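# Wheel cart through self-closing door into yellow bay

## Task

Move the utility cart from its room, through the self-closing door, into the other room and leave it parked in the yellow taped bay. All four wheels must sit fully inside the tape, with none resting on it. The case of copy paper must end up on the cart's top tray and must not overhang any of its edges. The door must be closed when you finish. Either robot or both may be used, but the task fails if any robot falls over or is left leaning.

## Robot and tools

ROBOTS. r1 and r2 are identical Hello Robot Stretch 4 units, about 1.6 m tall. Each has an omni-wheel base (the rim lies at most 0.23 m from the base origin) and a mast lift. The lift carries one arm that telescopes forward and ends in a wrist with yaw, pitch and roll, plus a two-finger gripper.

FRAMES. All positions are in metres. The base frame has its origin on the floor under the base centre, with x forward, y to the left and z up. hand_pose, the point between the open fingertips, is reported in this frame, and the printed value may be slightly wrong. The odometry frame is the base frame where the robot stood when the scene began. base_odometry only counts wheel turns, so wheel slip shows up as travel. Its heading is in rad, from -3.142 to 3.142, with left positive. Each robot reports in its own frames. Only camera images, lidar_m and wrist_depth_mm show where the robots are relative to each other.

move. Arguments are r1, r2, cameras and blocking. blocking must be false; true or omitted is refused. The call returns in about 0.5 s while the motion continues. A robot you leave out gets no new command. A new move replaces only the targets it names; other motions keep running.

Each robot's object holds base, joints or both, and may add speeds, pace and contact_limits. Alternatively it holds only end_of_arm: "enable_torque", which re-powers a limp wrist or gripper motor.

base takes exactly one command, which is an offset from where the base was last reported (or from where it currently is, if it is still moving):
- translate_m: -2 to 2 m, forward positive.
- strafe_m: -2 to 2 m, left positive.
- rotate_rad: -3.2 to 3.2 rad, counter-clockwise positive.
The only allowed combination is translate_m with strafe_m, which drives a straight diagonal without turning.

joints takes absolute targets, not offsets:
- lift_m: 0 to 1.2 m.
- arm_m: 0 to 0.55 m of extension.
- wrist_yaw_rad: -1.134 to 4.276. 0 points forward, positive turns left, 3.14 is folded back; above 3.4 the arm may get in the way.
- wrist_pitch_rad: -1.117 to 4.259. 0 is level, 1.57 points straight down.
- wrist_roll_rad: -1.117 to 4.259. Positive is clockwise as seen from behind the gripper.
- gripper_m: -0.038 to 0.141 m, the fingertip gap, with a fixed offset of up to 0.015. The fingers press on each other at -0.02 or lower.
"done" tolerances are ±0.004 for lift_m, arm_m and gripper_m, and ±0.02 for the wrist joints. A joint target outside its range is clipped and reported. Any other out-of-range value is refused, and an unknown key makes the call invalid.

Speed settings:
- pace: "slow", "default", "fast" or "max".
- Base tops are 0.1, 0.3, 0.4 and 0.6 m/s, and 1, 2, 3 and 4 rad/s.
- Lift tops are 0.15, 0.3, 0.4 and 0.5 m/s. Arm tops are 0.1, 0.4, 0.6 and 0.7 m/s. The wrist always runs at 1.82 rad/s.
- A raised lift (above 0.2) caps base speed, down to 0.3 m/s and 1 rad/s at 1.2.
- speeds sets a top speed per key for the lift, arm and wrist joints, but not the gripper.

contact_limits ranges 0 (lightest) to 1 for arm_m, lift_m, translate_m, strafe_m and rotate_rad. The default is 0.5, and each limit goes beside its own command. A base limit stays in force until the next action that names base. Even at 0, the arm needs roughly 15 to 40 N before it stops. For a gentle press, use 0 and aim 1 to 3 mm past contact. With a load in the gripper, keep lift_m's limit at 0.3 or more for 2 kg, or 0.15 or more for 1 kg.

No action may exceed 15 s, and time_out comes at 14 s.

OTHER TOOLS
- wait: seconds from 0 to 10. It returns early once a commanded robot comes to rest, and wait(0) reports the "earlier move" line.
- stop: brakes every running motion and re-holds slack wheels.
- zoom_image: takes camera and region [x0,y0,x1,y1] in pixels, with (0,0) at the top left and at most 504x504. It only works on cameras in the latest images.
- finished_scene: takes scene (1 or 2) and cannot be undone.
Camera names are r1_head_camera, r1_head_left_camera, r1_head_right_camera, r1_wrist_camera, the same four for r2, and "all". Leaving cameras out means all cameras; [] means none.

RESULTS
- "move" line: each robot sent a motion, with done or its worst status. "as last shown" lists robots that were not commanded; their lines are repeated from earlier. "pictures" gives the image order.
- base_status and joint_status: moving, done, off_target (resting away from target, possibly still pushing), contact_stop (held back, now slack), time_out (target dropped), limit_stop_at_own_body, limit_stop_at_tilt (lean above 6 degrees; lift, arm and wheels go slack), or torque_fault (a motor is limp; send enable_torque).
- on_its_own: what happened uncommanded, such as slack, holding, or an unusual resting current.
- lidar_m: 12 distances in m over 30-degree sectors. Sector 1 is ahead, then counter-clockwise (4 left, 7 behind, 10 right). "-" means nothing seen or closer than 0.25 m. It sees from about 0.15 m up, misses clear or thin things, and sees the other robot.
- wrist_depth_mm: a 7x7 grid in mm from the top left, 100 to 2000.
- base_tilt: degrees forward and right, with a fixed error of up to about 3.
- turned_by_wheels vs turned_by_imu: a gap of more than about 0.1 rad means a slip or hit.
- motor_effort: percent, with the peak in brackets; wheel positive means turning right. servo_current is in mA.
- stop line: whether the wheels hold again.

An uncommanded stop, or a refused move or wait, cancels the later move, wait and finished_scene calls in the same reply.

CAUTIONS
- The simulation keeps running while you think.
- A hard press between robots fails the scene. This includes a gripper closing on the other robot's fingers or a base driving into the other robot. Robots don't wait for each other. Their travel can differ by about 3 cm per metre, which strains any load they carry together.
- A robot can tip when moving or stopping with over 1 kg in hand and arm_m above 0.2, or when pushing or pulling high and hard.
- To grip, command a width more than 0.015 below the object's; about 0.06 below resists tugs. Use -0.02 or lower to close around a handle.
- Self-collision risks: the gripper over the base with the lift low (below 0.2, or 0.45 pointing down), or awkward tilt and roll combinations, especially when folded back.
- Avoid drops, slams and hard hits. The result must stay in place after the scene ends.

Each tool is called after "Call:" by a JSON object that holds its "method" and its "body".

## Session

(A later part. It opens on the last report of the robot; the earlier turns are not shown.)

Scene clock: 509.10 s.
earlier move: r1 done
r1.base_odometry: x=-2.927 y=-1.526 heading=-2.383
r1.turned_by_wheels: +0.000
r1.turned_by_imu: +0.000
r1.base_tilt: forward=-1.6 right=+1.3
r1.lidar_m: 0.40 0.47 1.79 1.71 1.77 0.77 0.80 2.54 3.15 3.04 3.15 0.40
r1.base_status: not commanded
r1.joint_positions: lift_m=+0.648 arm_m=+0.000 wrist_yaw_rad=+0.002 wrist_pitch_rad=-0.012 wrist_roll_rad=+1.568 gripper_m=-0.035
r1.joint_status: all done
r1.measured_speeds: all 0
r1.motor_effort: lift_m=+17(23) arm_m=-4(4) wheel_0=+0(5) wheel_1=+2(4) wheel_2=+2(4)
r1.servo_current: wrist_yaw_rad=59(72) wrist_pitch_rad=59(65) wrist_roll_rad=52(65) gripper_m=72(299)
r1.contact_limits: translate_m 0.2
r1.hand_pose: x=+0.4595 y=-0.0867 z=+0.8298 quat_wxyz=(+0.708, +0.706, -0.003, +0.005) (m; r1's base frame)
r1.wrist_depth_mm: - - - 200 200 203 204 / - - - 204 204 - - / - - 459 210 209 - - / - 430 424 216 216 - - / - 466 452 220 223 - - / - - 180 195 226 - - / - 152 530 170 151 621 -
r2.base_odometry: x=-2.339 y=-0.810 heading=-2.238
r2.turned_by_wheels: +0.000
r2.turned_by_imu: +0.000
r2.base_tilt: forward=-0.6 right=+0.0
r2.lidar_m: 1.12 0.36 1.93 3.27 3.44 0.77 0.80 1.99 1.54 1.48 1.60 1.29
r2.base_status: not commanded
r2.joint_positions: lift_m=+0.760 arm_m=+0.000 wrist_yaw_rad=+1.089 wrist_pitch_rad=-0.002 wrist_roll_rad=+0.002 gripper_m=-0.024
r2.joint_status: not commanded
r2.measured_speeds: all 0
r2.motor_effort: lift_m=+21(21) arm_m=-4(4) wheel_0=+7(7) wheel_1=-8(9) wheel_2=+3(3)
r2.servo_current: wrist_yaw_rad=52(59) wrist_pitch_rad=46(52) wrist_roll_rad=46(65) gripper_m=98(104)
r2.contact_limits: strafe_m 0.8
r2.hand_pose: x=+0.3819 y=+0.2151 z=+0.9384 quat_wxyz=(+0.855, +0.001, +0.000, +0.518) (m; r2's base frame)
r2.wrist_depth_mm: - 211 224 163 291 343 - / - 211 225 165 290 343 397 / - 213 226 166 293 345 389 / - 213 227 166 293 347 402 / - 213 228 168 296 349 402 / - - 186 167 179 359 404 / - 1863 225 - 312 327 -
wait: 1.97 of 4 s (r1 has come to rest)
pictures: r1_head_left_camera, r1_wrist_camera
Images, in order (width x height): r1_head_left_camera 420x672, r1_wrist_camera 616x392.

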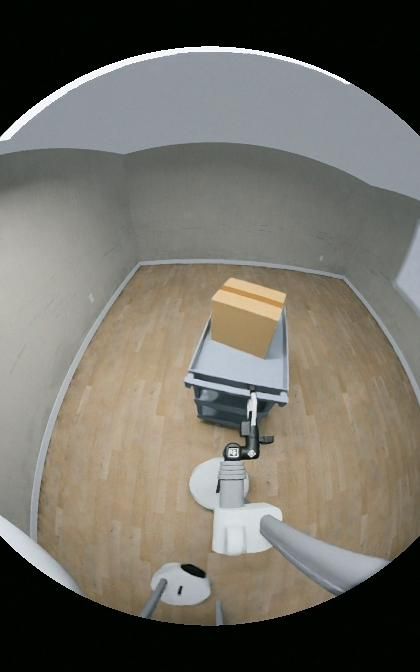

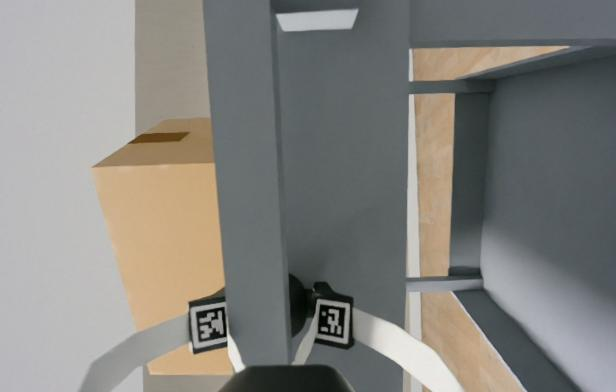

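Call:
{"method": "move", "body": {"blocking": false, "r1": {"joints":{"lift_m":0.665},"speeds":{"lift_m":0.05},"contact_limits":{"lift_m":0.3}}, "cameras": []}}

Call:
{"method": "wait", "body": {"seconds": 2, "cameras": ["r1_wrist_camera"]}}

Call:
{"method": "move", "body": {"blocking": false, "r1": {"base":{"translate_m":-0.1,"strafe_m":-0.12},"pace":"slow","contact_limits":{"translate_m":0.6}}, "cameras": []}}

Call:
{"method": "wait", "body": {"seconds": 4, "cameras": ["r1_wrist_camera","r1_head_camera","r1_head_left_camera"]}}

Scene clock: 526.87 s.
move: r1 moving
r1.base_odometry: x=-2.927 y=-1.526 heading=-2.383
r1.turned_by_wheels: +0.000
r1.turned_by_imu: +0.000
r1.base_tilt: forward=-1.6 right=+1.2
r1.lidar_m: 0.41 0.46 1.78 1.70 1.77 0.76 0.79 2.54 3.17 3.03 3.17 0.39
r1.base_status: not commanded
r1.joint_positions: lift_m=+0.665 arm_m=+0.000 wrist_yaw_rad=+0.002 wrist_pitch_rad=-0.006 wrist_roll_rad=+1.568 gripper_m=-0.035
r1.joint_status: lift_m moving
r1.measured_speeds: translate_m=+0.000 strafe_m=+0.000 rotate_rad=+0.000 lift_m=+0.006 arm_m=+0.000 wrist_yaw_rad=+0.000 wrist_pitch_rad=+0.017 wrist_roll_rad=+0.000
r1.motor_effort: lift_m=+22(24) arm_m=-4(4) wheel_0=-1(1) wheel_1=+1(2) wheel_2=+2(2)
r1.servo_current: wrist_yaw_rad=46(65) wrist_pitch_rad=39(72) wrist_roll_rad=39(65) gripper_m=65(72)
r1.contact_limits: lift_m 0.3; translate_m 0.2
r1.hand_pose: x=+0.4595 y=-0.0867 z=+0.8446 quat_wxyz=(+0.708, +0.706, -0.001, +0.003) (m; r1's base frame)
r1.wrist_depth_mm: - - - 202 203 206 - / - - - 206 206 1576 - / - - 504 211 212 - - / - 424 424 216 218 - - / - 459 455 223 224 - - / - 500 181 187 181 854 - / - 156 521 170 237 - -
r2: as last shown
r2.lidar_m: 1.06 0.36 1.93 3.26 3.47 0.81 0.80 2.03 1.54 1.47 1.60 1.29
r2.motor_effort: lift_m=+21(21) arm_m=-3(4) wheel_0=+7(7) wheel_1=-8(9) wheel_2=+3(3)
r2.servo_current: wrist_yaw_rad=52(52) wrist_pitch_rad=39(46) wrist_roll_rad=33(65) gripper_m=104(104)
r2.contact_limits: strafe_m 0.8
r2.wrist_depth_mm: - 210 224 164 293 343 - / - 211 225 165 291 343 399 / - 212 226 165 291 345 387 / - 213 226 166 293 347 399 / - 213 227 168 296 347 397 / - - 186 167 179 362 404 / - 1808 224 - 310 327 -
pictures: none
No camera images: "cameras" was empty.

Scene clock: 527.17 s.
earlier move: r1 done
r1.base_odometry: x=-2.927 y=-1.526 heading=-2.383
r1.turned_by_wheels: +0.000
r1.turned_by_imu: +0.000
r1.base_tilt: forward=-1.6 right=+1.3
r1.lidar_m: 0.39 0.44 1.78 1.70 1.77 0.76 0.78 2.53 3.16 3.03 3.14 0.41
r1.base_status: not commanded
r1.joint_positions: lift_m=+0.665 arm_m=+0.000 wrist_yaw_rad=+0.002 wrist_pitch_rad=-0.006 wrist_roll_rad=+1.568 gripper_m=-0.035
r1.joint_status: all done
r1.measured_speeds: all 0
r1.motor_effort: lift_m=+23(24) arm_m=-4(4) wheel_0=-1(1) wheel_1=+2(2) wheel_2=+2(2)
r1.servo_current: wrist_yaw_rad=39(65) wrist_pitch_rad=52(72) wrist_roll_rad=39(65) gripper_m=65(72)
r1.contact_limits: lift_m 0.3; translate_m 0.2
r1.hand_pose: x=+0.4595 y=-0.0867 z=+0.8445 quat_wxyz=(+0.708, +0.706, -0.001, +0.003) (m; r1's base frame)
r1.wrist_depth_mm: - - - 202 202 206 - / - - - 206 206 1537 - / - - 500 210 212 - - / - 427 424 216 218 - - / - 455 452 222 224 - - / - 500 180 187 180 842 - / - 156 525 169 237 - -
r2.base_odometry: x=-2.339 y=-0.810 heading=-2.238
r2.turned_by_wheels: +0.000
r2.turned_by_imu: +0.000
r2.base_tilt: forward=-0.6 right=+0.1
r2.lidar_m: 1.09 0.35 1.91 3.26 3.47 0.76 0.81 2.04 1.54 1.48 1.60 1.31
r2.base_status: not commanded
r2.joint_positions: lift_m=+0.760 arm_m=+0.000 wrist_yaw_rad=+1.089 wrist_pitch_rad=-0.002 wrist_roll_rad=+0.002 gripper_m=-0.024
r2.joint_status: not commanded
r2.measured_speeds: all 0
r2.motor_effort: lift_m=+21(21) arm_m=-4(4) wheel_0=+7(7) wheel_1=-8(9) wheel_2=+3(3)
r2.servo_current: wrist_yaw_rad=39(52) wrist_pitch_rad=39(46) wrist_roll_rad=59(65) gripper_m=104(104)
r2.contact_limits: strafe_m 0.8
r2.hand_pose: x=+0.3819 y=+0.2151 z=+0.9384 quat_wxyz=(+0.855, +0.001, +0.000, +0.518) (m; r2's base frame)
r2.wrist_depth_mm: - 211 224 164 291 343 - / - 211 225 164 291 345 397 / - 213 225 166 293 345 387 / - 213 226 166 294 345 402 / - 213 227 168 296 347 402 / - - 185 167 179 362 404 / - 1863 224 - 309 327 -
wait: 0.30 of 2 s (r1 has come to rest)
pictures: r1_wrist_camera
Images, in order (width x height): r1_wrist_camera 616x392.

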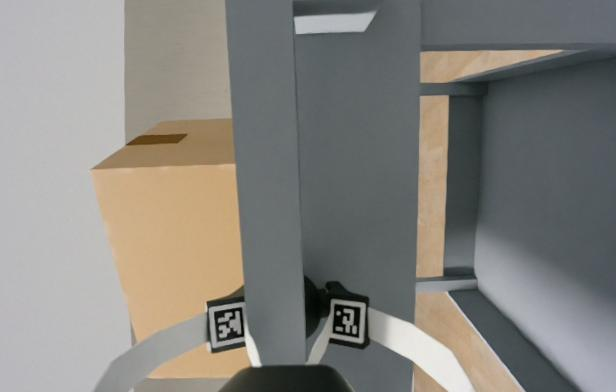

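Scene clock: 527.67 s.
move: r1 moving
r1.base_odometry: x=-2.928 y=-1.514 heading=-2.382
r1.turned_by_wheels: +0.001
r1.turned_by_imu: +0.001
r1.base_tilt: forward=-1.6 right=+1.3
r1.lidar_m: 0.41 0.45 1.81 1.71 1.80 0.77 0.78 2.53 3.15 3.02 3.15 0.40
r1.base_status: translate_m moving; strafe_m moving
r1.joint_positions: lift_m=+0.665 arm_m=+0.000 wrist_yaw_rad=+0.003 wrist_pitch_rad=-0.006 wrist_roll_rad=+1.568 gripper_m=-0.035
r1.joint_status: not commanded
r1.measured_speeds: translate_m=-0.032 strafe_m=-0.038 rotate_rad=+0.004 lift_m=+0.000 arm_m=+0.000 wrist_yaw_rad=+0.005 wrist_pitch_rad=+0.000 wrist_roll_rad=+0.000
r1.motor_effort: lift_m=+23(23) arm_m=-4(4) wheel_0=+5(5) wheel_1=-9(9) wheel_2=+12(12)
r1.servo_current: wrist_yaw_rad=39(59) wrist_pitch_rad=46(52) wrist_roll_rad=46(52) gripper_m=65(72)
r1.contact_limits: lift_m 0.3; translate_m 0.6
r1.hand_pose: x=+0.4595 y=-0.0867 z=+0.8445 quat_wxyz=(+0.708, +0.706, -0.001, +0.003) (m; r1's base frame)
r1.wrist_depth_mm: - - - 142 196 201 202 / - - - 200 202 - - / - 469 459 207 208 - - / - 424 424 214 216 - - / - 466 459 222 224 - - / - 517 185 188 181 831 - / - 156 544 170 239 - -
r2: as last shown
r2.base_tilt: forward=-0.7 right=+0.1
r2.lidar_m: 1.09 0.37 1.93 3.26 3.44 0.79 0.81 1.99 1.54 1.49 1.60 1.30
r2.motor_effort: lift_m=+21(21) arm_m=-3(4) wheel_0=+7(7) wheel_1=-9(9) wheel_2=+3(3)
r2.servo_current: wrist_yaw_rad=46(59) wrist_pitch_rad=33(46) wrist_roll_rad=39(59) gripper_m=98(104)
r2.contact_limits: strafe_m 0.8
r2.wrist_depth_mm: - 211 224 164 290 343 - / - 211 225 165 290 342 397 / - 212 226 166 294 347 387 / - 212 226 166 294 347 399 / - 213 228 168 296 347 399 / - - 186 167 179 359 404 / - 1863 225 - 310 327 -
pictures: none
No camera images: "cameras" was empty.

Scene clock: 530.00 s.
earlier move: r1 done
r1.base_odometry: x=-2.937 y=-1.370 heading=-2.382
r1.turned_by_wheels: +0.000
r1.turned_by_imu: +0.000
r1.base_tilt: forward=-1.6 right=+1.3
r1.lidar_m: 0.37 0.41 1.91 1.82 1.88 0.70 0.75 2.39 3.03 2.91 3.02 0.43
r1.base_status: done
r1.joint_positions: lift_m=+0.665 arm_m=+0.000 wrist_yaw_rad=+0.006 wrist_pitch_rad=-0.006 wrist_roll_rad=+1.568 gripper_m=-0.035
r1.joint_status: not commanded
r1.measured_speeds: all 0
r1.motor_effort: lift_m=+23(23) arm_m=-4(4) wheel_0=+8(11) wheel_1=-2(9) wheel_2=+5(13)
r1.servo_current: wrist_yaw_rad=52(85) wrist_pitch_rad=52(52) wrist_roll_rad=52(65) gripper_m=59(72)
r1.contact_limits: lift_m 0.3; translate_m 0.6
r1.hand_pose: x=+0.4598 y=-0.0857 z=+0.8445 quat_wxyz=(+0.708, +0.706, +0.000, +0.004) (m; r1's base frame)
r1.wrist_depth_mm: - - - - 223 1499 1098 / - - - 224 223 1576 436 / - - - 225 225 1983 - / - 521 455 226 226 - - / - 436 436 227 227 - - / - 459 185 186 228 - - / - 156 473 168 229 127 -
r2.base_odometry: x=-2.339 y=-0.810 heading=-2.238
r2.turned_by_wheels: +0.000
r2.turned_by_imu: +0.000
r2.base_tilt: forward=-0.6 right=+0.1
r2.lidar_m: 1.13 0.35 1.96 3.23 3.49 0.73 0.80 2.01 1.54 1.48 1.57 1.30
r2.base_status: not commanded
r2.joint_positions: lift_m=+0.760 arm_m=+0.000 wrist_yaw_rad=+1.089 wrist_pitch_rad=-0.002 wrist_roll_rad=+0.002 gripper_m=-0.024
r2.joint_status: not commanded
r2.measured_speeds: all 0
r2.motor_effort: lift_m=+21(21) arm_m=-4(4) wheel_0=+7(7) wheel_1=-8(9) wheel_2=+3(3)
r2.servo_current: wrist_yaw_rad=52(59) wrist_pitch_rad=39(46) wrist_roll_rad=46(59) gripper_m=98(104)
r2.contact_limits: strafe_m 0.8
r2.hand_pose: x=+0.3819 y=+0.2151 z=+0.9384 quat_wxyz=(+0.855, +0.001, +0.000, +0.518) (m; r2's base frame)
r2.wrist_depth_mm: - 211 225 163 291 345 - / - 211 225 164 293 345 397 / - 212 227 166 293 345 384 / - 213 228 167 293 345 399 / - 213 227 168 296 349 402 / - - 186 167 180 359 404 / - 1863 224 - 310 327 -
wait: 2.33 of 4 s (r1 has come to rest)
pictures: r1_head_camera, r1_head_left_camera, r1_wrist_camera
Images, in order (width x height): r1_head_camera 420x560, r1_head_left_camera 420x672, r1_wrist_camera 616x392.

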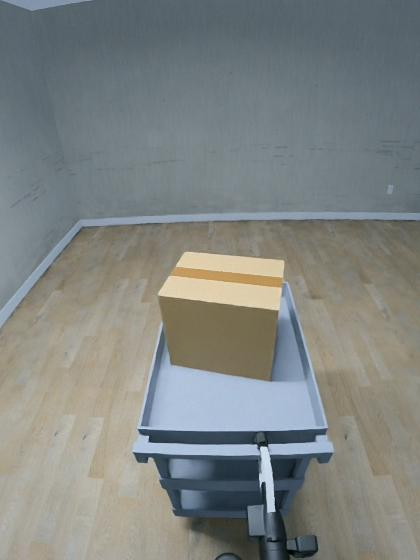

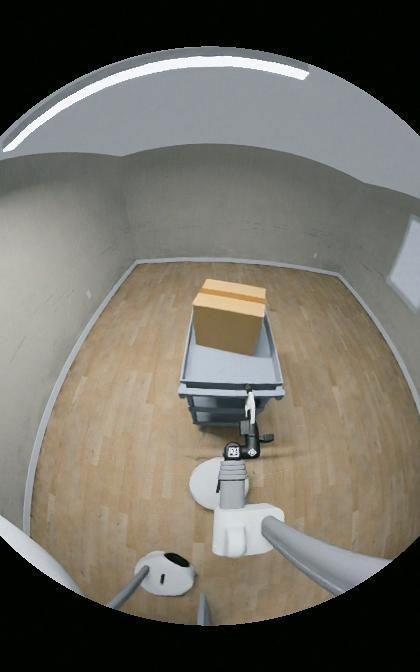

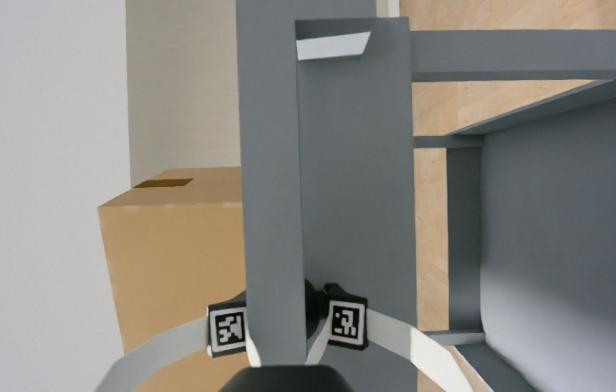

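Call:
{"method": "move", "body": {"blocking": false, "r1": {"base":{"translate_m":-0.5,"strafe_m":-0.33},"contact_limits":{"translate_m":0.6}}, "cameras": []}}

Call:
{"method": "wait", "body": {"seconds": 6, "cameras": ["r1_head_camera","r1_head_left_camera"]}}

Call:
{"method": "move", "body": {"blocking": false, "r1": {"base":{"translate_m":-0.45,"strafe_m":-0.22},"contact_limits":{"translate_m":0.6}}, "cameras": []}}

Call:
{"method": "wait", "body": {"seconds": 6, "cameras": ["r1_head_camera","r1_head_left_camera","r1_head_right_camera"]}}

Scene clock: 539.97 s.
move: r1 moving
r1.base_odometry: x=-2.929 y=-1.336 heading=-2.381
r1.turned_by_wheels: +0.001
r1.turned_by_imu: +0.001
r1.base_tilt: forward=-1.6 right=+1.3
r1.lidar_m: 0.38 0.41 1.92 1.83 1.92 0.70 0.77 2.33 3.01 2.89 3.02 0.43
r1.base_status: translate_m moving; strafe_m moving
r1.joint_positions: lift_m=+0.665 arm_m=+0.000 wrist_yaw_rad=+0.007 wrist_pitch_rad=-0.006 wrist_roll_rad=+1.569 gripper_m=-0.035
r1.joint_status: not commanded
r1.measured_speeds: translate_m=-0.112 strafe_m=-0.075 rotate_rad=+0.002 lift_m=+0.000 arm_m=+0.000 wrist_yaw_rad=+0.000 wrist_pitch_rad=+0.000 wrist_roll_rad=+0.001
r1.motor_effort: lift_m=+22(23) arm_m=-4(4) wheel_0=+6(9) wheel_1=-9(10) wheel_2=+13(16)
r1.servo_current: wrist_yaw_rad=52(72) wrist_pitch_rad=52(52) wrist_roll_rad=65(65) gripper_m=59(65)
r1.contact_limits: lift_m 0.3; translate_m 0.6
r1.hand_pose: x=+0.4599 y=-0.0853 z=+0.8445 quat_wxyz=(+0.708, +0.706, +0.001, +0.005) (m; r1's base frame)
r1.wrist_depth_mm: - - - - 236 1537 1098 / - - - 229 229 255 257 / - - - 230 229 1863 - / - - 500 229 229 - - / - 436 436 229 229 - - / - 455 185 186 181 - - / - 156 462 169 228 - -
r2: as last shown
r2.base_tilt: forward=-0.7 right=+0.0
r2.lidar_m: 1.09 0.36 1.95 3.24 3.44 0.71 0.93 2.02 1.53 1.46 1.60 1.32
r2.motor_effort: lift_m=+21(21) arm_m=-3(4) wheel_0=+6(7) wheel_1=-9(9) wheel_2=+3(3)
r2.servo_current: wrist_yaw_rad=39(59) wrist_pitch_rad=39(46) wrist_roll_rad=46(59) gripper_m=91(104)
r2.contact_limits: strafe_m 0.8
r2.wrist_depth_mm: - 211 224 164 291 343 - / - 211 225 165 293 343 399 / - 212 225 166 294 345 389 / - 213 227 166 294 345 397 / - 213 228 168 296 349 399 / - - 186 167 180 362 407 / - 1863 225 - 310 327 -
pictures: none
No camera images: "cameras" was empty.

Scene clock: 542.83 s.
earlier move: r1 done
r1.base_odometry: x=-2.802 y=-0.787 heading=-2.381
r1.turned_by_wheels: +0.000
r1.turned_by_imu: -0.002
r1.base_tilt: forward=-1.6 right=+1.2
r1.lidar_m: 0.25 0.26 2.24 0.68 0.55 0.73 1.20 1.78 2.33 2.58 2.67 0.50
r1.base_status: done
r1.joint_positions: lift_m=+0.665 arm_m=+0.000 wrist_yaw_rad=+0.003 wrist_pitch_rad=-0.006 wrist_roll_rad=+1.569 gripper_m=-0.035
r1.joint_status: not commanded
r1.measured_speeds: all 0
r1.motor_effort: lift_m=+21(23) arm_m=+1(4) wheel_0=+4(9) wheel_1=+0(12) wheel_2=+0(17)
r1.servo_current: wrist_yaw_rad=39(72) wrist_pitch_rad=52(59) wrist_roll_rad=39(65) gripper_m=59(72)
r1.contact_limits: lift_m 0.3; translate_m 0.6
r1.hand_pose: x=+0.4595 y=-0.0867 z=+0.8446 quat_wxyz=(+0.708, +0.707, -0.001, +0.003) (m; r1's base frame)
r1.wrist_depth_mm: - - - - - 1708 1205 / - - - - - 1756 1229 / - - - - - 1708 1205 / - - - - 309 325 1229 / - - - 249 253 1808 1336 / - - 185 186 226 1921 - / - 155 387 180 197 - -
r2.base_odometry: x=-2.339 y=-0.810 heading=-2.238
r2.turned_by_wheels: +0.000
r2.turned_by_imu: +0.000
r2.base_tilt: forward=-0.7 right=+0.0
r2.lidar_m: 1.09 0.36 1.95 0.59 0.54 0.79 0.98 2.02 1.55 1.49 1.61 1.32
r2.base_status: not commanded
r2.joint_positions: lift_m=+0.760 arm_m=+0.000 wrist_yaw_rad=+1.089 wrist_pitch_rad=-0.002 wrist_roll_rad=+0.002 gripper_m=-0.024
r2.joint_status: not commanded
r2.measured_speeds: all 0
r2.motor_effort: lift_m=+21(21) arm_m=-3(4) wheel_0=+7(7) wheel_1=-8(9) wheel_2=+3(3)
r2.servo_current: wrist_yaw_rad=52(65) wrist_pitch_rad=33(46) wrist_roll_rad=46(65) gripper_m=98(111)
r2.contact_limits: strafe_m 0.8
r2.hand_pose: x=+0.3819 y=+0.2151 z=+0.9384 quat_wxyz=(+0.855, +0.001, +0.000, +0.518) (m; r2's base frame)
r2.wrist_depth_mm: - 211 225 164 291 343 - / - 212 225 165 293 345 399 / - 212 226 166 291 345 387 / - 213 226 166 294 345 399 / - 213 227 168 296 349 399 / - - 185 167 180 359 407 / - 1921 224 - 310 327 -
wait: 2.87 of 6 s (r1 has come to rest)
pictures: r1_head_camera, r1_head_left_camera
Images, in order (width x height): r1_head_camera 420x560, r1_head_left_camera 420x672.

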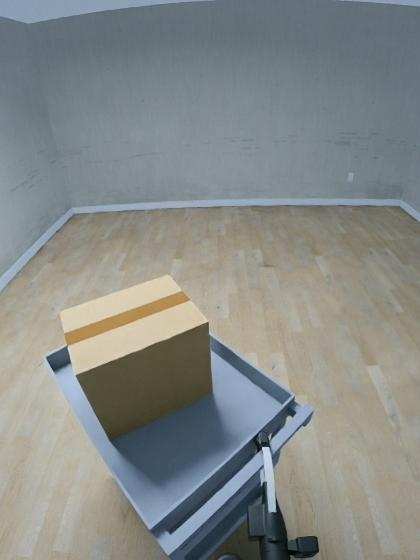

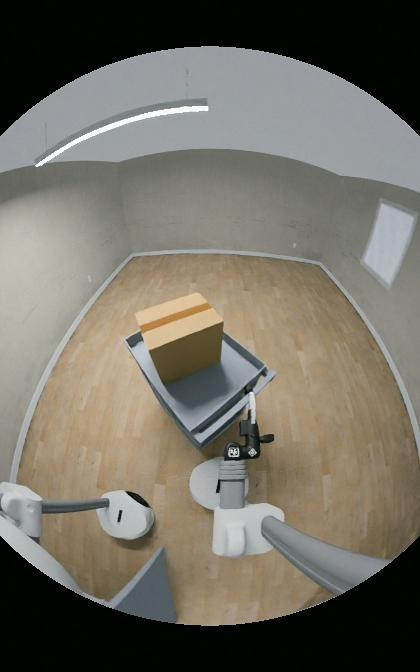

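Scene clock: 543.33 s.
move: r1 moving
r1.base_odometry: x=-2.790 y=-0.754 heading=-2.381
r1.turned_by_wheels: +0.000
r1.turned_by_imu: +0.001
r1.base_tilt: forward=-1.6 right=+1.2
r1.lidar_m: 0.25 0.25 2.26 0.61 0.55 0.71 1.27 1.78 2.31 2.56 2.68 0.50
r1.base_status: translate_m moving; strafe_m moving
r1.joint_positions: lift_m=+0.665 arm_m=+0.000 wrist_yaw_rad=+0.007 wrist_pitch_rad=-0.006 wrist_roll_rad=+1.569 gripper_m=-0.035
r1.joint_status: not commanded
r1.measured_speeds: translate_m=-0.122 strafe_m=-0.059 rotate_rad=-0.006 lift_m=+0.000 arm_m=+0.000 wrist_yaw_rad=+0.000 wrist_pitch_rad=+0.000 wrist_roll_rad=+0.000
r1.motor_effort: lift_m=+21(21) arm_m=-3(3) wheel_0=-1(5) wheel_1=-10(10) wheel_2=+16(17)
r1.servo_current: wrist_yaw_rad=65(65) wrist_pitch_rad=52(52) wrist_roll_rad=39(59) gripper_m=59(65)
r1.contact_limits: lift_m 0.3; translate_m 0.6
r1.hand_pose: x=+0.4599 y=-0.0855 z=+0.8447 quat_wxyz=(+0.708, +0.707, +0.000, +0.004) (m; r1's base frame)
r1.wrist_depth_mm: - - - - - 1808 1255 / - - - - - 1756 1229 / - - - - - 1576 1160 / - - - - 298 1618 1229 / - - - 248 252 1863 1336 / - - 191 183 228 1921 - / - 154 389 178 171 - -
r2: as last shown
r2.base_tilt: forward=-0.7 right=+0.1
r2.lidar_m: 1.08 0.36 1.96 0.58 0.55 0.78 1.02 2.01 1.50 1.48 1.57 1.30
r2.servo_current: wrist_yaw_rad=39(52) wrist_pitch_rad=39(46) wrist_roll_rad=52(65) gripper_m=91(104)
r2.contact_limits: strafe_m 0.8
r2.wrist_depth_mm: - 210 224 163 290 342 - / - 211 224 165 291 343 397 / - 213 225 166 294 345 387 / - 212 228 166 293 347 399 / - 213 228 168 296 347 402 / - - 186 167 180 362 402 / - 1921 225 - 312 329 -
pictures: none
No camera images: "cameras" was empty.

Scene clock: 545.87 s.
earlier move: r1 done
r1.base_odometry: x=-2.628 y=-0.317 heading=-2.381
r1.turned_by_wheels: +0.000
r1.turned_by_imu: +0.001
r1.base_tilt: forward=-1.6 right=+1.3
r1.lidar_m: 0.26 0.25 0.75 0.65 0.60 0.74 - 1.27 1.72 2.37 2.47 0.48
r1.base_status: done
r1.joint_positions: lift_m=+0.665 arm_m=+0.000 wrist_yaw_rad=+0.007 wrist_pitch_rad=-0.006 wrist_roll_rad=+1.569 gripper_m=-0.035
r1.joint_status: not commanded
r1.measured_speeds: all 0
r1.motor_effort: lift_m=+20(21) arm_m=+4(4) wheel_0=+0(5) wheel_1=+1(11) wheel_2=+1(18)
r1.servo_current: wrist_yaw_rad=39(78) wrist_pitch_rad=39(59) wrist_roll_rad=33(72) gripper_m=59(72)
r1.contact_limits: lift_m 0.3; translate_m 0.6
r1.hand_pose: x=+0.4599 y=-0.0853 z=+0.8447 quat_wxyz=(+0.708, +0.707, +0.001, +0.005) (m; r1's base frame)
r1.wrist_depth_mm: - - - - - 1756 1205 / - - - - - 1863 1229 / - - - - - 1708 1205 / - - - - 314 327 1138 / - - - 257 255 1921 1308 / - - 191 183 228 1863 - / - 154 179 178 171 - -
r2.base_odometry: x=-2.339 y=-0.810 heading=-2.238
r2.turned_by_wheels: +0.000
r2.turned_by_imu: +0.000
r2.base_tilt: forward=-0.6 right=+0.0
r2.lidar_m: 1.10 0.36 0.72 0.67 0.63 0.65 - 2.03 1.54 1.49 1.59 1.31
r2.base_status: not commanded
r2.joint_positions: lift_m=+0.760 arm_m=+0.000 wrist_yaw_rad=+1.089 wrist_pitch_rad=-0.002 wrist_roll_rad=+0.002 gripper_m=-0.024
r2.joint_status: not commanded
r2.measured_speeds: all 0
r2.motor_effort: lift_m=+21(21) arm_m=-3(4) wheel_0=+7(7) wheel_1=-8(9) wheel_2=+3(3)
r2.servo_current: wrist_yaw_rad=46(59) wrist_pitch_rad=39(46) wrist_roll_rad=52(65) gripper_m=104(104)
r2.contact_limits: strafe_m 0.8
r2.hand_pose: x=+0.3819 y=+0.2151 z=+0.9384 quat_wxyz=(+0.855, +0.001, +0.000, +0.518) (m; r2's base frame)
r2.wrist_depth_mm: - 211 225 163 290 345 - / - 211 227 164 291 343 399 / - 213 227 166 293 343 387 / - 208 227 166 294 347 397 / - 213 227 168 296 349 399 / - 831 186 167 180 359 404 / - 831 224 - 310 327 -
wait: 2.53 of 6 s (r1 has come to rest)
pictures: r1_head_camera, r1_head_left_camera, r1_head_right_camera
Images, in order (width x height): r1_head_camera 420x560, r1_head_left_camera 420x672, r1_head_right_camera 420x672.

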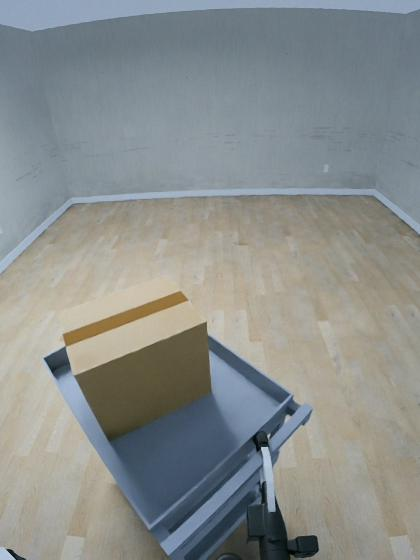

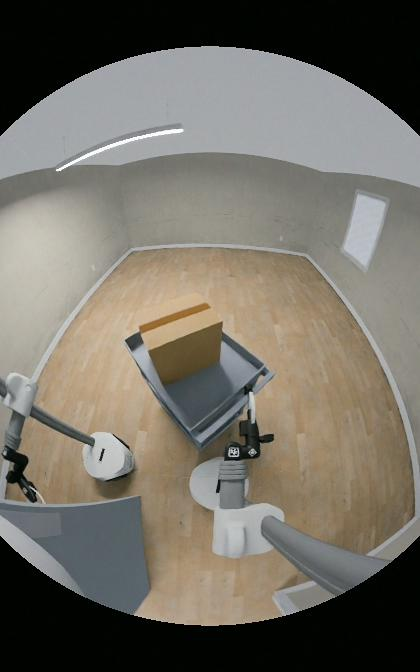

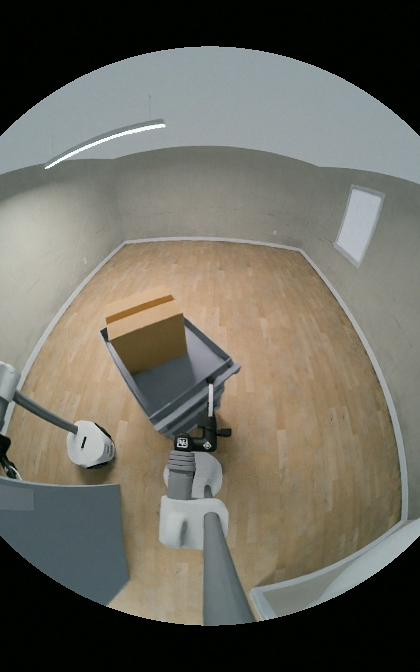

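Call:
{"method": "move", "body": {"blocking": false, "r1": {"base":{"translate_m":-0.45,"strafe_m":-0.17},"contact_limits":{"translate_m":0.6}}, "cameras": []}}

Call:
{"method": "wait", "body": {"seconds": 6, "cameras": ["r1_head_camera","r1_head_left_camera","r1_head_right_camera"]}}

Call:
{"method": "move", "body": {"blocking": false, "r1": {"base":{"translate_m":-0.3},"contact_limits":{"translate_m":0.6}}, "cameras": []}}

Call:
{"method": "wait", "body": {"seconds": 6, "cameras": ["r1_head_camera","r1_head_left_camera","r1_head_right_camera"]}}

Scene clock: 556.93 s.
move: r1 moving
r1.base_odometry: x=-2.613 y=-0.287 heading=-2.381
r1.turned_by_wheels: +0.000
r1.turned_by_imu: +0.000
r1.base_tilt: forward=-1.6 right=+1.3
r1.lidar_m: 0.27 0.25 0.74 0.61 0.61 0.78 - 1.27 1.69 2.34 2.44 0.46
r1.base_status: translate_m moving; strafe_m moving
r1.joint_positions: lift_m=+0.665 arm_m=+0.000 wrist_yaw_rad=+0.007 wrist_pitch_rad=-0.006 wrist_roll_rad=+1.569 gripper_m=-0.035
r1.joint_status: not commanded
r1.measured_speeds: translate_m=-0.122 strafe_m=-0.048 rotate_rad=+0.003 lift_m=+0.000 arm_m=+0.000 wrist_yaw_rad=+0.000 wrist_pitch_rad=+0.000 wrist_roll_rad=+0.000
r1.motor_effort: lift_m=+20(20) arm_m=-4(4) wheel_0=-2(3) wheel_1=-7(10) wheel_2=+15(16)
r1.servo_current: wrist_yaw_rad=65(72) wrist_pitch_rad=46(59) wrist_roll_rad=39(59) gripper_m=65(72)
r1.contact_limits: lift_m 0.3; translate_m 0.6
r1.hand_pose: x=+0.4600 y=-0.0853 z=+0.8447 quat_wxyz=(+0.708, +0.707, +0.001, +0.005) (m; r1's base frame)
r1.wrist_depth_mm: - - - - - 1756 1255 / - - - - - 1808 1255 / - - - - - 1708 1138 / - - - - 309 1618 1229 / - - - 256 255 1921 1336 / - - 191 185 229 1921 - / - 154 387 178 171 - -
r2: as last shown
r2.lidar_m: 1.10 0.35 0.72 0.66 0.64 0.64 - 2.01 1.53 1.48 1.59 1.31
r2.servo_current: wrist_yaw_rad=39(46) wrist_pitch_rad=33(46) wrist_roll_rad=46(59) gripper_m=98(104)
r2.contact_limits: strafe_m 0.8
r2.wrist_depth_mm: - 210 224 164 291 343 - / - 211 225 164 291 342 397 / - 211 226 166 293 345 389 / - 209 227 166 294 347 402 / - 213 227 168 296 347 402 / - 842 186 167 179 359 404 / - 854 224 - 312 329 -
pictures: none
No camera images: "cameras" was empty.

Scene clock: 559.47 s.
earlier move: r1 done
r1.base_odometry: x=-2.419 y=+0.116 heading=-2.382
r1.turned_by_wheels: -0.001
r1.turned_by_imu: -0.001
r1.base_tilt: forward=-1.6 right=+1.2
r1.lidar_m: 0.25 0.25 0.77 0.70 0.72 0.92 3.80 0.80 1.10 2.19 2.27 0.49
r1.base_status: done
r1.joint_positions: lift_m=+0.665 arm_m=+0.000 wrist_yaw_rad=+0.002 wrist_pitch_rad=-0.006 wrist_roll_rad=+1.569 gripper_m=-0.035
r1.joint_status: not commanded
r1.measured_speeds: all 0
r1.motor_effort: lift_m=+20(20) arm_m=-3(4) wheel_0=-4(7) wheel_1=-1(12) wheel_2=+1(16)
r1.servo_current: wrist_yaw_rad=39(78) wrist_pitch_rad=46(59) wrist_roll_rad=52(65) gripper_m=59(72)
r1.contact_limits: lift_m 0.3; translate_m 0.6
r1.hand_pose: x=+0.4595 y=-0.0868 z=+0.8447 quat_wxyz=(+0.708, +0.707, -0.001, +0.003) (m; r1's base frame)
r1.wrist_depth_mm: - - - - - 1756 1255 / - - - - - 1808 1255 / - - - - - 1576 1138 / - - - - 300 1618 1229 / - - - 249 254 1863 1397 / - - 185 182 226 1921 - / - 154 392 178 171 - -
r2.base_odometry: x=-2.339 y=-0.810 heading=-2.238
r2.turned_by_wheels: +0.000
r2.turned_by_imu: +0.000
r2.base_tilt: forward=-0.7 right=+0.1
r2.lidar_m: 1.09 0.34 0.85 0.58 0.56 4.68 - 1.97 1.54 1.50 1.58 1.30
r2.base_status: not commanded
r2.joint_positions: lift_m=+0.760 arm_m=+0.000 wrist_yaw_rad=+1.089 wrist_pitch_rad=-0.002 wrist_roll_rad=+0.002 gripper_m=-0.024
r2.joint_status: not commanded
r2.measured_speeds: all 0
r2.motor_effort: lift_m=+21(21) arm_m=-3(4) wheel_0=+7(7) wheel_1=-8(9) wheel_2=+3(3)
r2.servo_current: wrist_yaw_rad=46(65) wrist_pitch_rad=46(46) wrist_roll_rad=46(65) gripper_m=98(104)
r2.contact_limits: strafe_m 0.8
r2.hand_pose: x=+0.3819 y=+0.2151 z=+0.9384 quat_wxyz=(+0.855, +0.001, +0.000, +0.518) (m; r2's base frame)
r2.wrist_depth_mm: - 211 224 163 290 345 - / - 211 226 164 291 345 397 / - 212 226 166 293 345 387 / - 213 226 166 294 347 399 / - 210 227 168 296 349 402 / 991 715 186 167 179 359 407 / 1008 788 224 - 310 327 -
wait: 2.53 of 6 s (r1 has come to rest)
pictures: r1_head_camera, r1_head_left_camera, r1_head_right_camera
Images, in order (width x height): r1_head_camera 420x560, r1_head_left_camera 420x672, r1_head_right_camera 420x672.

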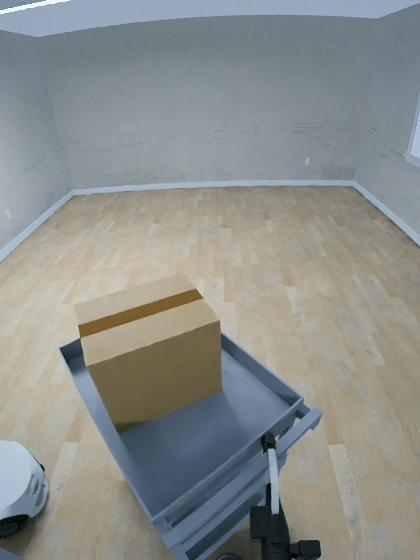

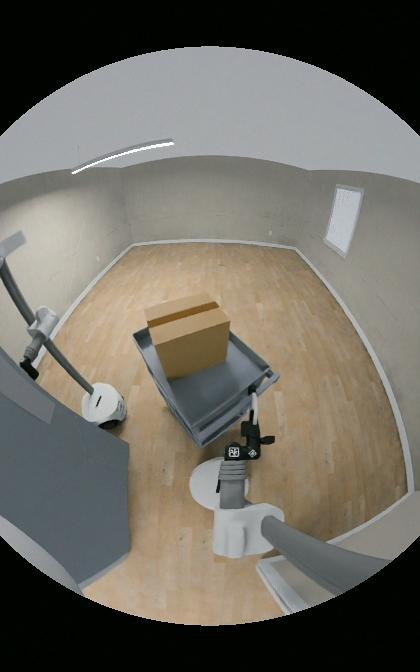

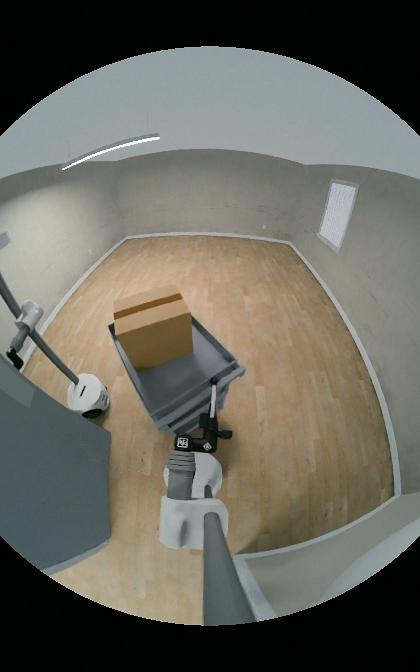

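Scene clock: 559.97 s.
move: r1 moving
r1.base_odometry: x=-2.396 y=+0.138 heading=-2.382
r1.turned_by_wheels: +0.000
r1.turned_by_imu: +0.000
r1.base_tilt: forward=-1.6 right=+1.2
r1.lidar_m: 0.28 0.25 0.78 0.70 0.70 0.91 3.78 0.77 1.06 2.19 2.28 0.50
r1.base_status: translate_m moving
r1.joint_positions: lift_m=+0.665 arm_m=+0.000 wrist_yaw_rad=+0.002 wrist_pitch_rad=-0.006 wrist_roll_rad=+1.569 gripper_m=-0.035
r1.joint_status: not commanded
r1.measured_speeds: translate_m=-0.122 strafe_m=-0.001 rotate_rad=+0.000 lift_m=+0.000 arm_m=+0.000 wrist_yaw_rad=+0.000 wrist_pitch_rad=+0.000 wrist_roll_rad=+0.000
r1.motor_effort: lift_m=+20(20) arm_m=-3(4) wheel_0=-10(11) wheel_1=-8(9) wheel_2=+11(11)
r1.servo_current: wrist_yaw_rad=26(72) wrist_pitch_rad=46(52) wrist_roll_rad=59(65) gripper_m=65(65)
r1.contact_limits: lift_m 0.3; translate_m 0.6
r1.hand_pose: x=+0.4595 y=-0.0868 z=+0.8447 quat_wxyz=(+0.708, +0.707, -0.001, +0.003) (m; r1's base frame)
r1.wrist_depth_mm: - - - - - 1808 1229 / - - - 267 - 1808 1229 / - - - - 317 315 1098 / - - - - 289 1756 1205 / - - - 249 250 1863 1308 / - - 183 182 224 1863 - / - 154 389 182 170 - -
r2: as last shown
r2.base_tilt: forward=-0.6 right=+0.0
r2.lidar_m: 1.12 0.35 0.85 0.54 0.55 4.69 - 2.04 1.55 1.48 1.60 1.32
r2.servo_current: wrist_yaw_rad=46(52) wrist_pitch_rad=46(46) wrist_roll_rad=46(52) gripper_m=98(104)
r2.contact_limits: strafe_m 0.8
r2.wrist_depth_mm: - 211 224 164 293 343 - / - 211 226 164 291 343 399 / - 212 226 166 293 347 389 / - 212 228 166 294 345 402 / 1008 210 227 168 296 347 402 / 654 224 185 167 179 359 402 / 1008 142 224 - 310 327 -
pictures: none
No camera images: "cameras" was empty.

Scene clock: 561.93 s.
earlier move: r1 done
r1.base_odometry: x=-2.201 y=+0.323 heading=-2.382
r1.turned_by_wheels: +0.000
r1.turned_by_imu: +0.000
r1.base_tilt: forward=-1.6 right=+1.2
r1.lidar_m: 0.30 0.27 0.75 0.66 0.68 3.52 3.49 0.55 0.67 1.83 2.28 0.46
r1.base_status: done
r1.joint_positions: lift_m=+0.665 arm_m=+0.000 wrist_yaw_rad=+0.002 wrist_pitch_rad=-0.006 wrist_roll_rad=+1.569 gripper_m=-0.035
r1.joint_status: not commanded
r1.measured_speeds: all 0
r1.motor_effort: lift_m=+20(20) arm_m=-3(4) wheel_0=-3(11) wheel_1=-1(9) wheel_2=+2(13)
r1.servo_current: wrist_yaw_rad=39(72) wrist_pitch_rad=46(52) wrist_roll_rad=39(65) gripper_m=52(65)
r1.contact_limits: lift_m 0.3; translate_m 0.6
r1.hand_pose: x=+0.4595 y=-0.0868 z=+0.8447 quat_wxyz=(+0.708, +0.707, -0.001, +0.003) (m; r1's base frame)
r1.wrist_depth_mm: - - - - - 1808 1229 / - - - - - 1808 1255 / - - - - 293 297 296 / - - - 257 260 1863 1281 / - - - 243 244 - - / - - 185 182 226 - - / - 154 399 178 178 - -
r2.base_odometry: x=-2.339 y=-0.810 heading=-2.238
r2.turned_by_wheels: +0.000
r2.turned_by_imu: +0.000
r2.base_tilt: forward=-0.7 right=+0.0
r2.lidar_m: 1.09 0.35 0.71 0.60 3.46 4.69 - 2.03 1.53 1.47 1.60 1.29
r2.base_status: not commanded
r2.joint_positions: lift_m=+0.760 arm_m=+0.000 wrist_yaw_rad=+1.089 wrist_pitch_rad=-0.002 wrist_roll_rad=+0.002 gripper_m=-0.024
r2.joint_status: not commanded
r2.measured_speeds: all 0
r2.motor_effort: lift_m=+21(21) arm_m=-4(4) wheel_0=+7(7) wheel_1=-8(9) wheel_2=+3(3)
r2.servo_current: wrist_yaw_rad=59(59) wrist_pitch_rad=39(52) wrist_roll_rad=52(52) gripper_m=98(104)
r2.contact_limits: strafe_m 0.8
r2.hand_pose: x=+0.3819 y=+0.2151 z=+0.9384 quat_wxyz=(+0.855, +0.001, +0.000, +0.518) (m; r2's base frame)
r2.wrist_depth_mm: - 211 224 163 291 345 - / - 211 225 165 291 345 397 / - 211 226 166 293 345 387 / 603 213 226 166 294 347 399 / 603 213 227 168 296 349 402 / 549 213 186 167 180 362 402 / - 125 225 - 310 325 -
wait: 1.97 of 6 s (r1 has come to rest)
pictures: r1_head_camera, r1_head_left_camera, r1_head_right_camera
Images, in order (width x height): r1_head_camera 420x560, r1_head_left_camera 420x672, r1_head_right_camera 420x672.

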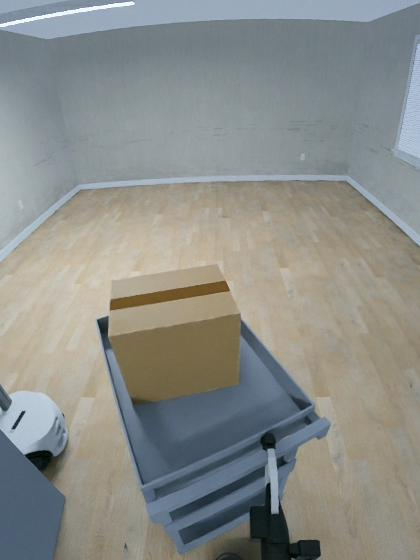

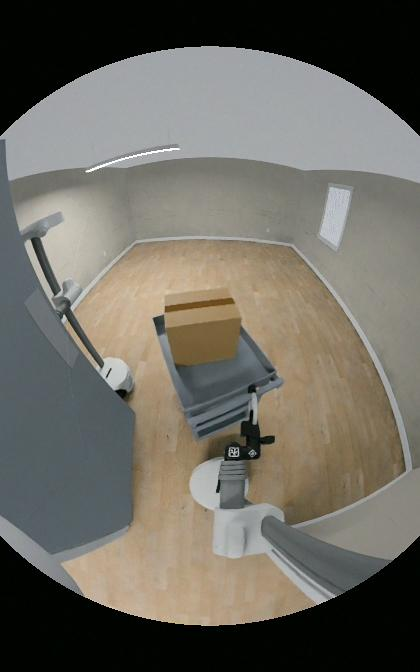

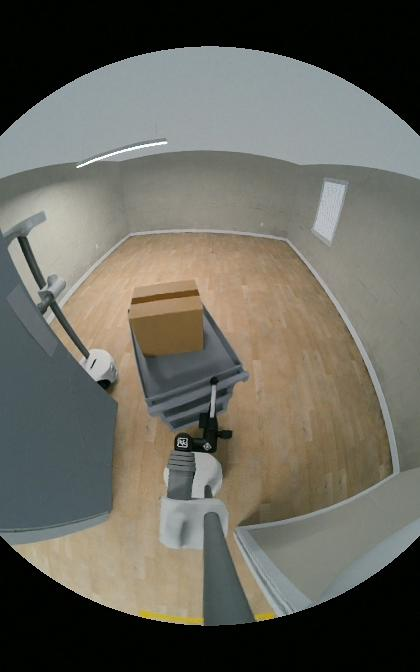

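Call:
{"method": "move", "body": {"blocking": false, "r1": {"base":{"translate_m":-0.3},"contact_limits":{"translate_m":0.6}}, "cameras": []}}

Call:
{"method": "wait", "body": {"seconds": 6, "cameras": ["r1_head_camera","r1_head_left_camera","r1_head_right_camera"]}}

Scene clock: 567.20 s.
move: r1 moving
r1.base_odometry: x=-2.178 y=+0.344 heading=-2.382
r1.turned_by_wheels: +0.000
r1.turned_by_imu: -0.001
r1.base_tilt: forward=-1.6 right=+1.3
r1.lidar_m: 0.32 0.31 0.72 0.66 0.66 3.49 3.43 0.53 0.63 1.72 2.28 0.44
r1.base_status: translate_m moving
r1.joint_positions: lift_m=+0.665 arm_m=+0.000 wrist_yaw_rad=+0.002 wrist_pitch_rad=-0.006 wrist_roll_rad=+1.569 gripper_m=-0.035
r1.joint_status: not commanded
r1.measured_speeds: translate_m=-0.122 strafe_m=+0.000 rotate_rad=-0.002 lift_m=+0.000 arm_m=+0.000 wrist_yaw_rad=+0.000 wrist_pitch_rad=+0.000 wrist_roll_rad=+0.000
r1.motor_effort: lift_m=+20(20) arm_m=-3(4) wheel_0=-8(12) wheel_1=-6(9) wheel_2=+11(13)
r1.servo_current: wrist_yaw_rad=46(65) wrist_pitch_rad=46(52) wrist_roll_rad=46(72) gripper_m=65(65)
r1.contact_limits: lift_m 0.3; translate_m 0.6
r1.hand_pose: x=+0.4595 y=-0.0868 z=+0.8447 quat_wxyz=(+0.708, +0.707, -0.001, +0.003) (m; r1's base frame)
r1.wrist_depth_mm: - - - - - 1808 1255 / - - - - - 1661 1255 / - - - - 287 296 298 / - - - 255 262 1863 1308 / - - - 242 241 - - / - 421 183 181 226 - - / - 154 402 181 178 - -
r2: as last shown
r2.base_tilt: forward=-0.7 right=+0.1
r2.lidar_m: 1.07 0.36 0.73 0.59 3.47 4.67 - 2.02 1.51 1.48 1.60 1.30
r2.motor_effort: lift_m=+21(21) arm_m=-4(4) wheel_0=+7(7) wheel_1=-8(8) wheel_2=+3(3)
r2.servo_current: wrist_yaw_rad=46(52) wrist_pitch_rad=39(46) wrist_roll_rad=52(59) gripper_m=104(104)
r2.contact_limits: strafe_m 0.8
r2.wrist_depth_mm: - 211 224 163 293 343 - / - 211 225 165 293 343 397 / - 213 226 166 291 345 389 / 615 212 227 166 296 345 399 / 609 213 228 168 294 349 404 / 539 213 185 167 179 362 404 / - 124 224 - 309 329 -
pictures: none
No camera images: "cameras" was empty.

Scene clock: 569.17 s.
earlier move: r1 done
r1.base_odometry: x=-1.984 y=+0.529 heading=-2.382
r1.turned_by_wheels: +0.000
r1.turned_by_imu: +0.000
r1.base_tilt: forward=-1.6 right=+1.3
r1.lidar_m: 0.37 0.37 0.71 0.62 0.69 3.23 3.14 3.26 0.36 0.68 2.28 0.44
r1.base_status: done
r1.joint_positions: lift_m=+0.665 arm_m=+0.000 wrist_yaw_rad=+0.002 wrist_pitch_rad=-0.006 wrist_roll_rad=+1.569 gripper_m=-0.035
r1.joint_status: not commanded
r1.measured_speeds: all 0
r1.motor_effort: lift_m=+20(20) arm_m=-3(4) wheel_0=-1(12) wheel_1=-3(9) wheel_2=+1(13)
r1.servo_current: wrist_yaw_rad=52(65) wrist_pitch_rad=52(52) wrist_roll_rad=72(72) gripper_m=52(72)
r1.contact_limits: lift_m 0.3; translate_m 0.6
r1.hand_pose: x=+0.4595 y=-0.0868 z=+0.8447 quat_wxyz=(+0.708, +0.707, -0.001, +0.003) (m; r1's base frame)
r1.wrist_depth_mm: - - - - - 1808 1229 / - - - - 265 267 268 / - - - 250 254 1708 1229 / - - - 241 243 - - / - - 488 233 235 - - / - 430 184 182 227 - - / - 155 430 165 179 - -
r2.base_odometry: x=-2.339 y=-0.810 heading=-2.238
r2.turned_by_wheels: +0.000
r2.turned_by_imu: +0.000
r2.base_tilt: forward=-0.6 right=+0.1
r2.lidar_m: 1.09 0.34 0.73 0.74 3.43 4.70 - 1.97 1.53 1.48 1.59 1.30
r2.base_status: not commanded
r2.joint_positions: lift_m=+0.760 arm_m=+0.000 wrist_yaw_rad=+1.089 wrist_pitch_rad=-0.002 wrist_roll_rad=+0.002 gripper_m=-0.024
r2.joint_status: not commanded
r2.measured_speeds: all 0
r2.motor_effort: lift_m=+21(21) arm_m=-3(4) wheel_0=+7(7) wheel_1=-9(9) wheel_2=+3(3)
r2.servo_current: wrist_yaw_rad=39(59) wrist_pitch_rad=39(46) wrist_roll_rad=46(59) gripper_m=91(104)
r2.contact_limits: strafe_m 0.8
r2.hand_pose: x=+0.3819 y=+0.2151 z=+0.9384 quat_wxyz=(+0.855, +0.001, +0.000, +0.518) (m; r2's base frame)
r2.wrist_depth_mm: - 211 225 163 291 343 - / - 211 226 165 291 345 399 / - 213 225 166 294 345 384 / - 213 226 167 293 347 397 / - 210 227 168 296 347 402 / - 213 186 167 179 359 404 / - 125 224 - 312 325 -
wait: 1.97 of 6 s (r1 has come to rest)
pictures: r1_head_camera, r1_head_left_camera, r1_head_right_camera
Images, in order (width x height): r1_head_camera 420x560, r1_head_left_camera 420x672, r1_head_right_camera 420x672.

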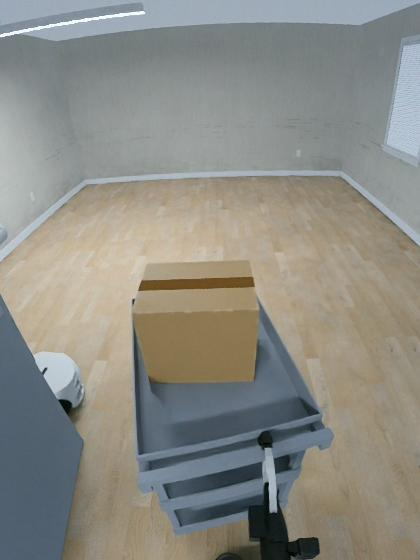

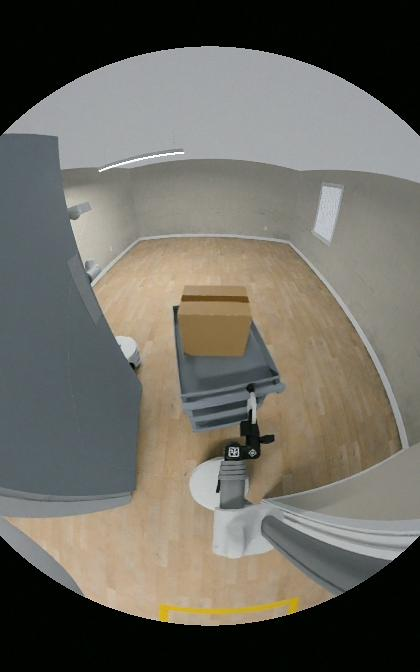

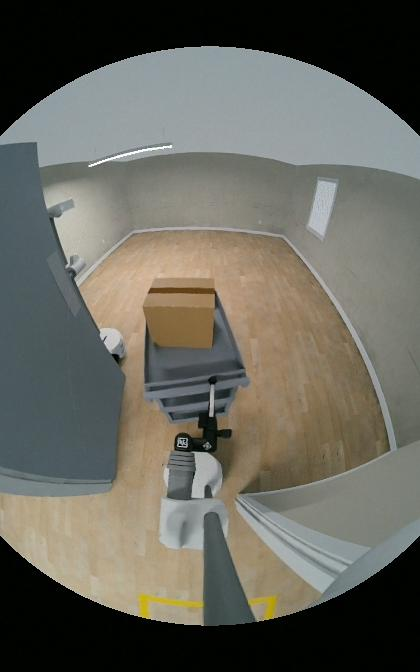

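Call:
{"method": "move", "body": {"blocking": false, "r1": {"base":{"translate_m":-0.6},"contact_limits":{"translate_m":0.6}}, "cameras": []}}

Call:
{"method": "wait", "body": {"seconds": 6, "cameras": ["r1_head_camera","r1_head_left_camera","r1_head_right_camera"]}}

Scene clock: 582.03 s.
move: r1 moving
r1.base_odometry: x=-1.961 y=+0.551 heading=-2.382
r1.turned_by_wheels: +0.000
r1.turned_by_imu: +0.000
r1.base_tilt: forward=-1.6 right=+1.3
r1.lidar_m: 0.36 0.37 0.68 0.61 0.69 3.19 3.10 3.20 0.34 0.54 2.28 0.46
r1.base_status: translate_m moving
r1.joint_positions: lift_m=+0.665 arm_m=+0.000 wrist_yaw_rad=+0.002 wrist_pitch_rad=-0.006 wrist_roll_rad=+1.569 gripper_m=-0.035
r1.joint_status: not commanded
r1.measured_speeds: translate_m=-0.121 strafe_m=+0.001 rotate_rad=+0.003 lift_m=+0.000 arm_m=+0.000 wrist_yaw_rad=+0.000 wrist_pitch_rad=+0.000 wrist_roll_rad=+0.000
r1.motor_effort: lift_m=+20(20) arm_m=-4(4) wheel_0=-7(10) wheel_1=-7(8) wheel_2=+11(14)
r1.servo_current: wrist_yaw_rad=33(59) wrist_pitch_rad=46(52) wrist_roll_rad=52(65) gripper_m=59(72)
r1.contact_limits: lift_m 0.3; translate_m 0.6
r1.hand_pose: x=+0.4595 y=-0.0868 z=+0.8447 quat_wxyz=(+0.708, +0.707, -0.001, +0.003) (m; r1's base frame)
r1.wrist_depth_mm: - - - 200 - 1756 1229 / - - - 252 259 263 262 / - - - 248 248 1863 1255 / - - - 241 240 - - / - 530 433 233 235 - - / - 430 183 182 227 - - / - 154 433 178 179 - -
r2: as last shown
r2.lidar_m: 1.09 0.35 0.76 0.74 3.46 4.67 - 1.98 1.53 1.49 1.57 1.30
r2.servo_current: wrist_yaw_rad=52(52) wrist_pitch_rad=39(46) wrist_roll_rad=33(59) gripper_m=98(111)
r2.contact_limits: strafe_m 0.8
r2.wrist_depth_mm: - 211 224 163 290 345 - / - 211 225 164 293 343 394 / - 212 226 166 293 343 387 / - 213 227 166 293 349 399 / - 210 227 168 296 347 402 / - 213 185 167 180 362 404 / - 141 225 - 310 327 -
pictures: none
No camera images: "cameras" was empty.

Scene clock: 585.03 s.
earlier move: r1 done
r1.base_odometry: x=-1.549 y=+0.942 heading=-2.382
r1.turned_by_wheels: +0.000
r1.turned_by_imu: +0.001
r1.base_tilt: forward=-1.6 right=+1.3
r1.lidar_m: 0.42 0.47 0.72 1.15 2.63 2.60 2.49 2.64 2.27 1.17 0.41 0.41
r1.base_status: done
r1.joint_positions: lift_m=+0.665 arm_m=+0.000 wrist_yaw_rad=+0.003 wrist_pitch_rad=-0.006 wrist_roll_rad=+1.569 gripper_m=-0.035
r1.joint_status: not commanded
r1.measured_speeds: all 0
r1.motor_effort: lift_m=+20(20) arm_m=+4(4) wheel_0=-1(10) wheel_1=-2(8) wheel_2=+0(15)
r1.servo_current: wrist_yaw_rad=46(72) wrist_pitch_rad=39(52) wrist_roll_rad=52(65) gripper_m=59(72)
r1.contact_limits: lift_m 0.3; translate_m 0.6
r1.hand_pose: x=+0.4595 y=-0.0866 z=+0.8447 quat_wxyz=(+0.708, +0.707, -0.001, +0.003) (m; r1's base frame)
r1.wrist_depth_mm: - - - 146 204 206 207 / - - - 205 206 1708 - / - - 525 211 212 - - / - 430 424 217 219 - - / - 462 452 223 224 - - / - - 185 182 227 - - / - 155 530 146 179 569 -
r2.base_odometry: x=-2.339 y=-0.810 heading=-2.238
r2.turned_by_wheels: +0.000
r2.turned_by_imu: +0.000
r2.base_tilt: forward=-0.6 right=+0.0
r2.lidar_m: 1.13 0.35 1.14 3.25 3.47 4.69 - 1.99 1.54 1.49 1.60 1.30
r2.base_status: not commanded
r2.joint_positions: lift_m=+0.760 arm_m=+0.000 wrist_yaw_rad=+1.089 wrist_pitch_rad=-0.002 wrist_roll_rad=+0.002 gripper_m=-0.024
r2.joint_status: not commanded
r2.measured_speeds: all 0
r2.motor_effort: lift_m=+21(21) arm_m=-3(4) wheel_0=+7(7) wheel_1=-8(9) wheel_2=+3(3)
r2.servo_current: wrist_yaw_rad=39(59) wrist_pitch_rad=46(46) wrist_roll_rad=52(59) gripper_m=98(111)
r2.contact_limits: strafe_m 0.8
r2.hand_pose: x=+0.3819 y=+0.2151 z=+0.9384 quat_wxyz=(+0.855, +0.001, +0.000, +0.518) (m; r2's base frame)
r2.wrist_depth_mm: - 211 224 164 291 343 - / - 211 224 164 291 345 394 / - 212 226 166 294 345 384 / - 212 227 166 294 345 402 / - 214 227 168 294 349 402 / - - 185 167 179 359 404 / - 1808 224 - 310 325 -
wait: 3.00 of 6 s (r1 has come to rest)
pictures: r1_head_camera, r1_head_left_camera, r1_head_right_camera
Images, in order (width x height): r1_head_camera 420x560, r1_head_left_camera 420x672, r1_head_right_camera 420x672.

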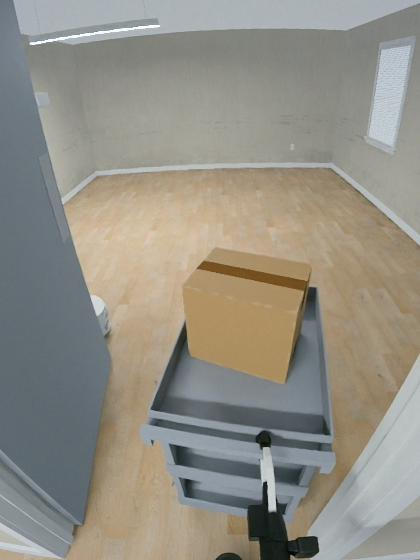

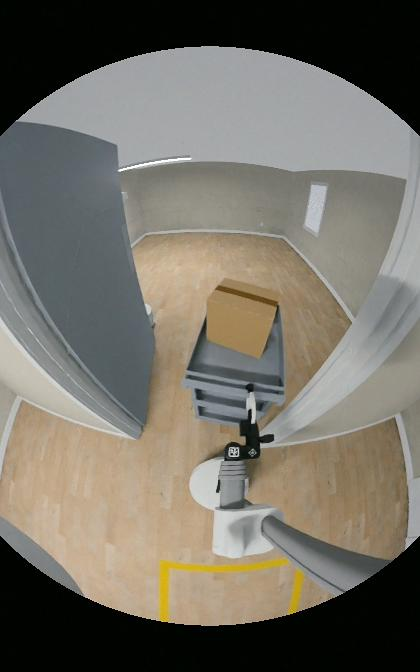

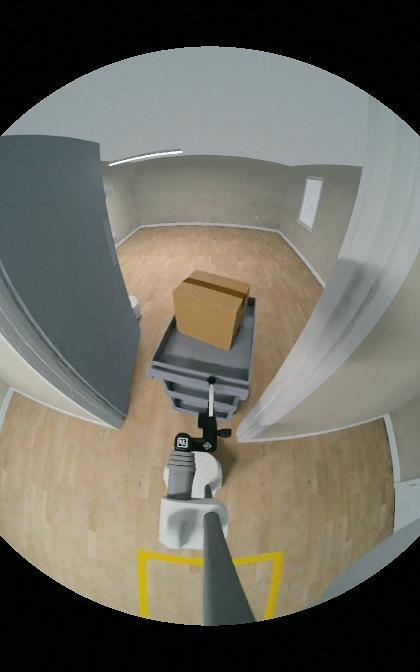

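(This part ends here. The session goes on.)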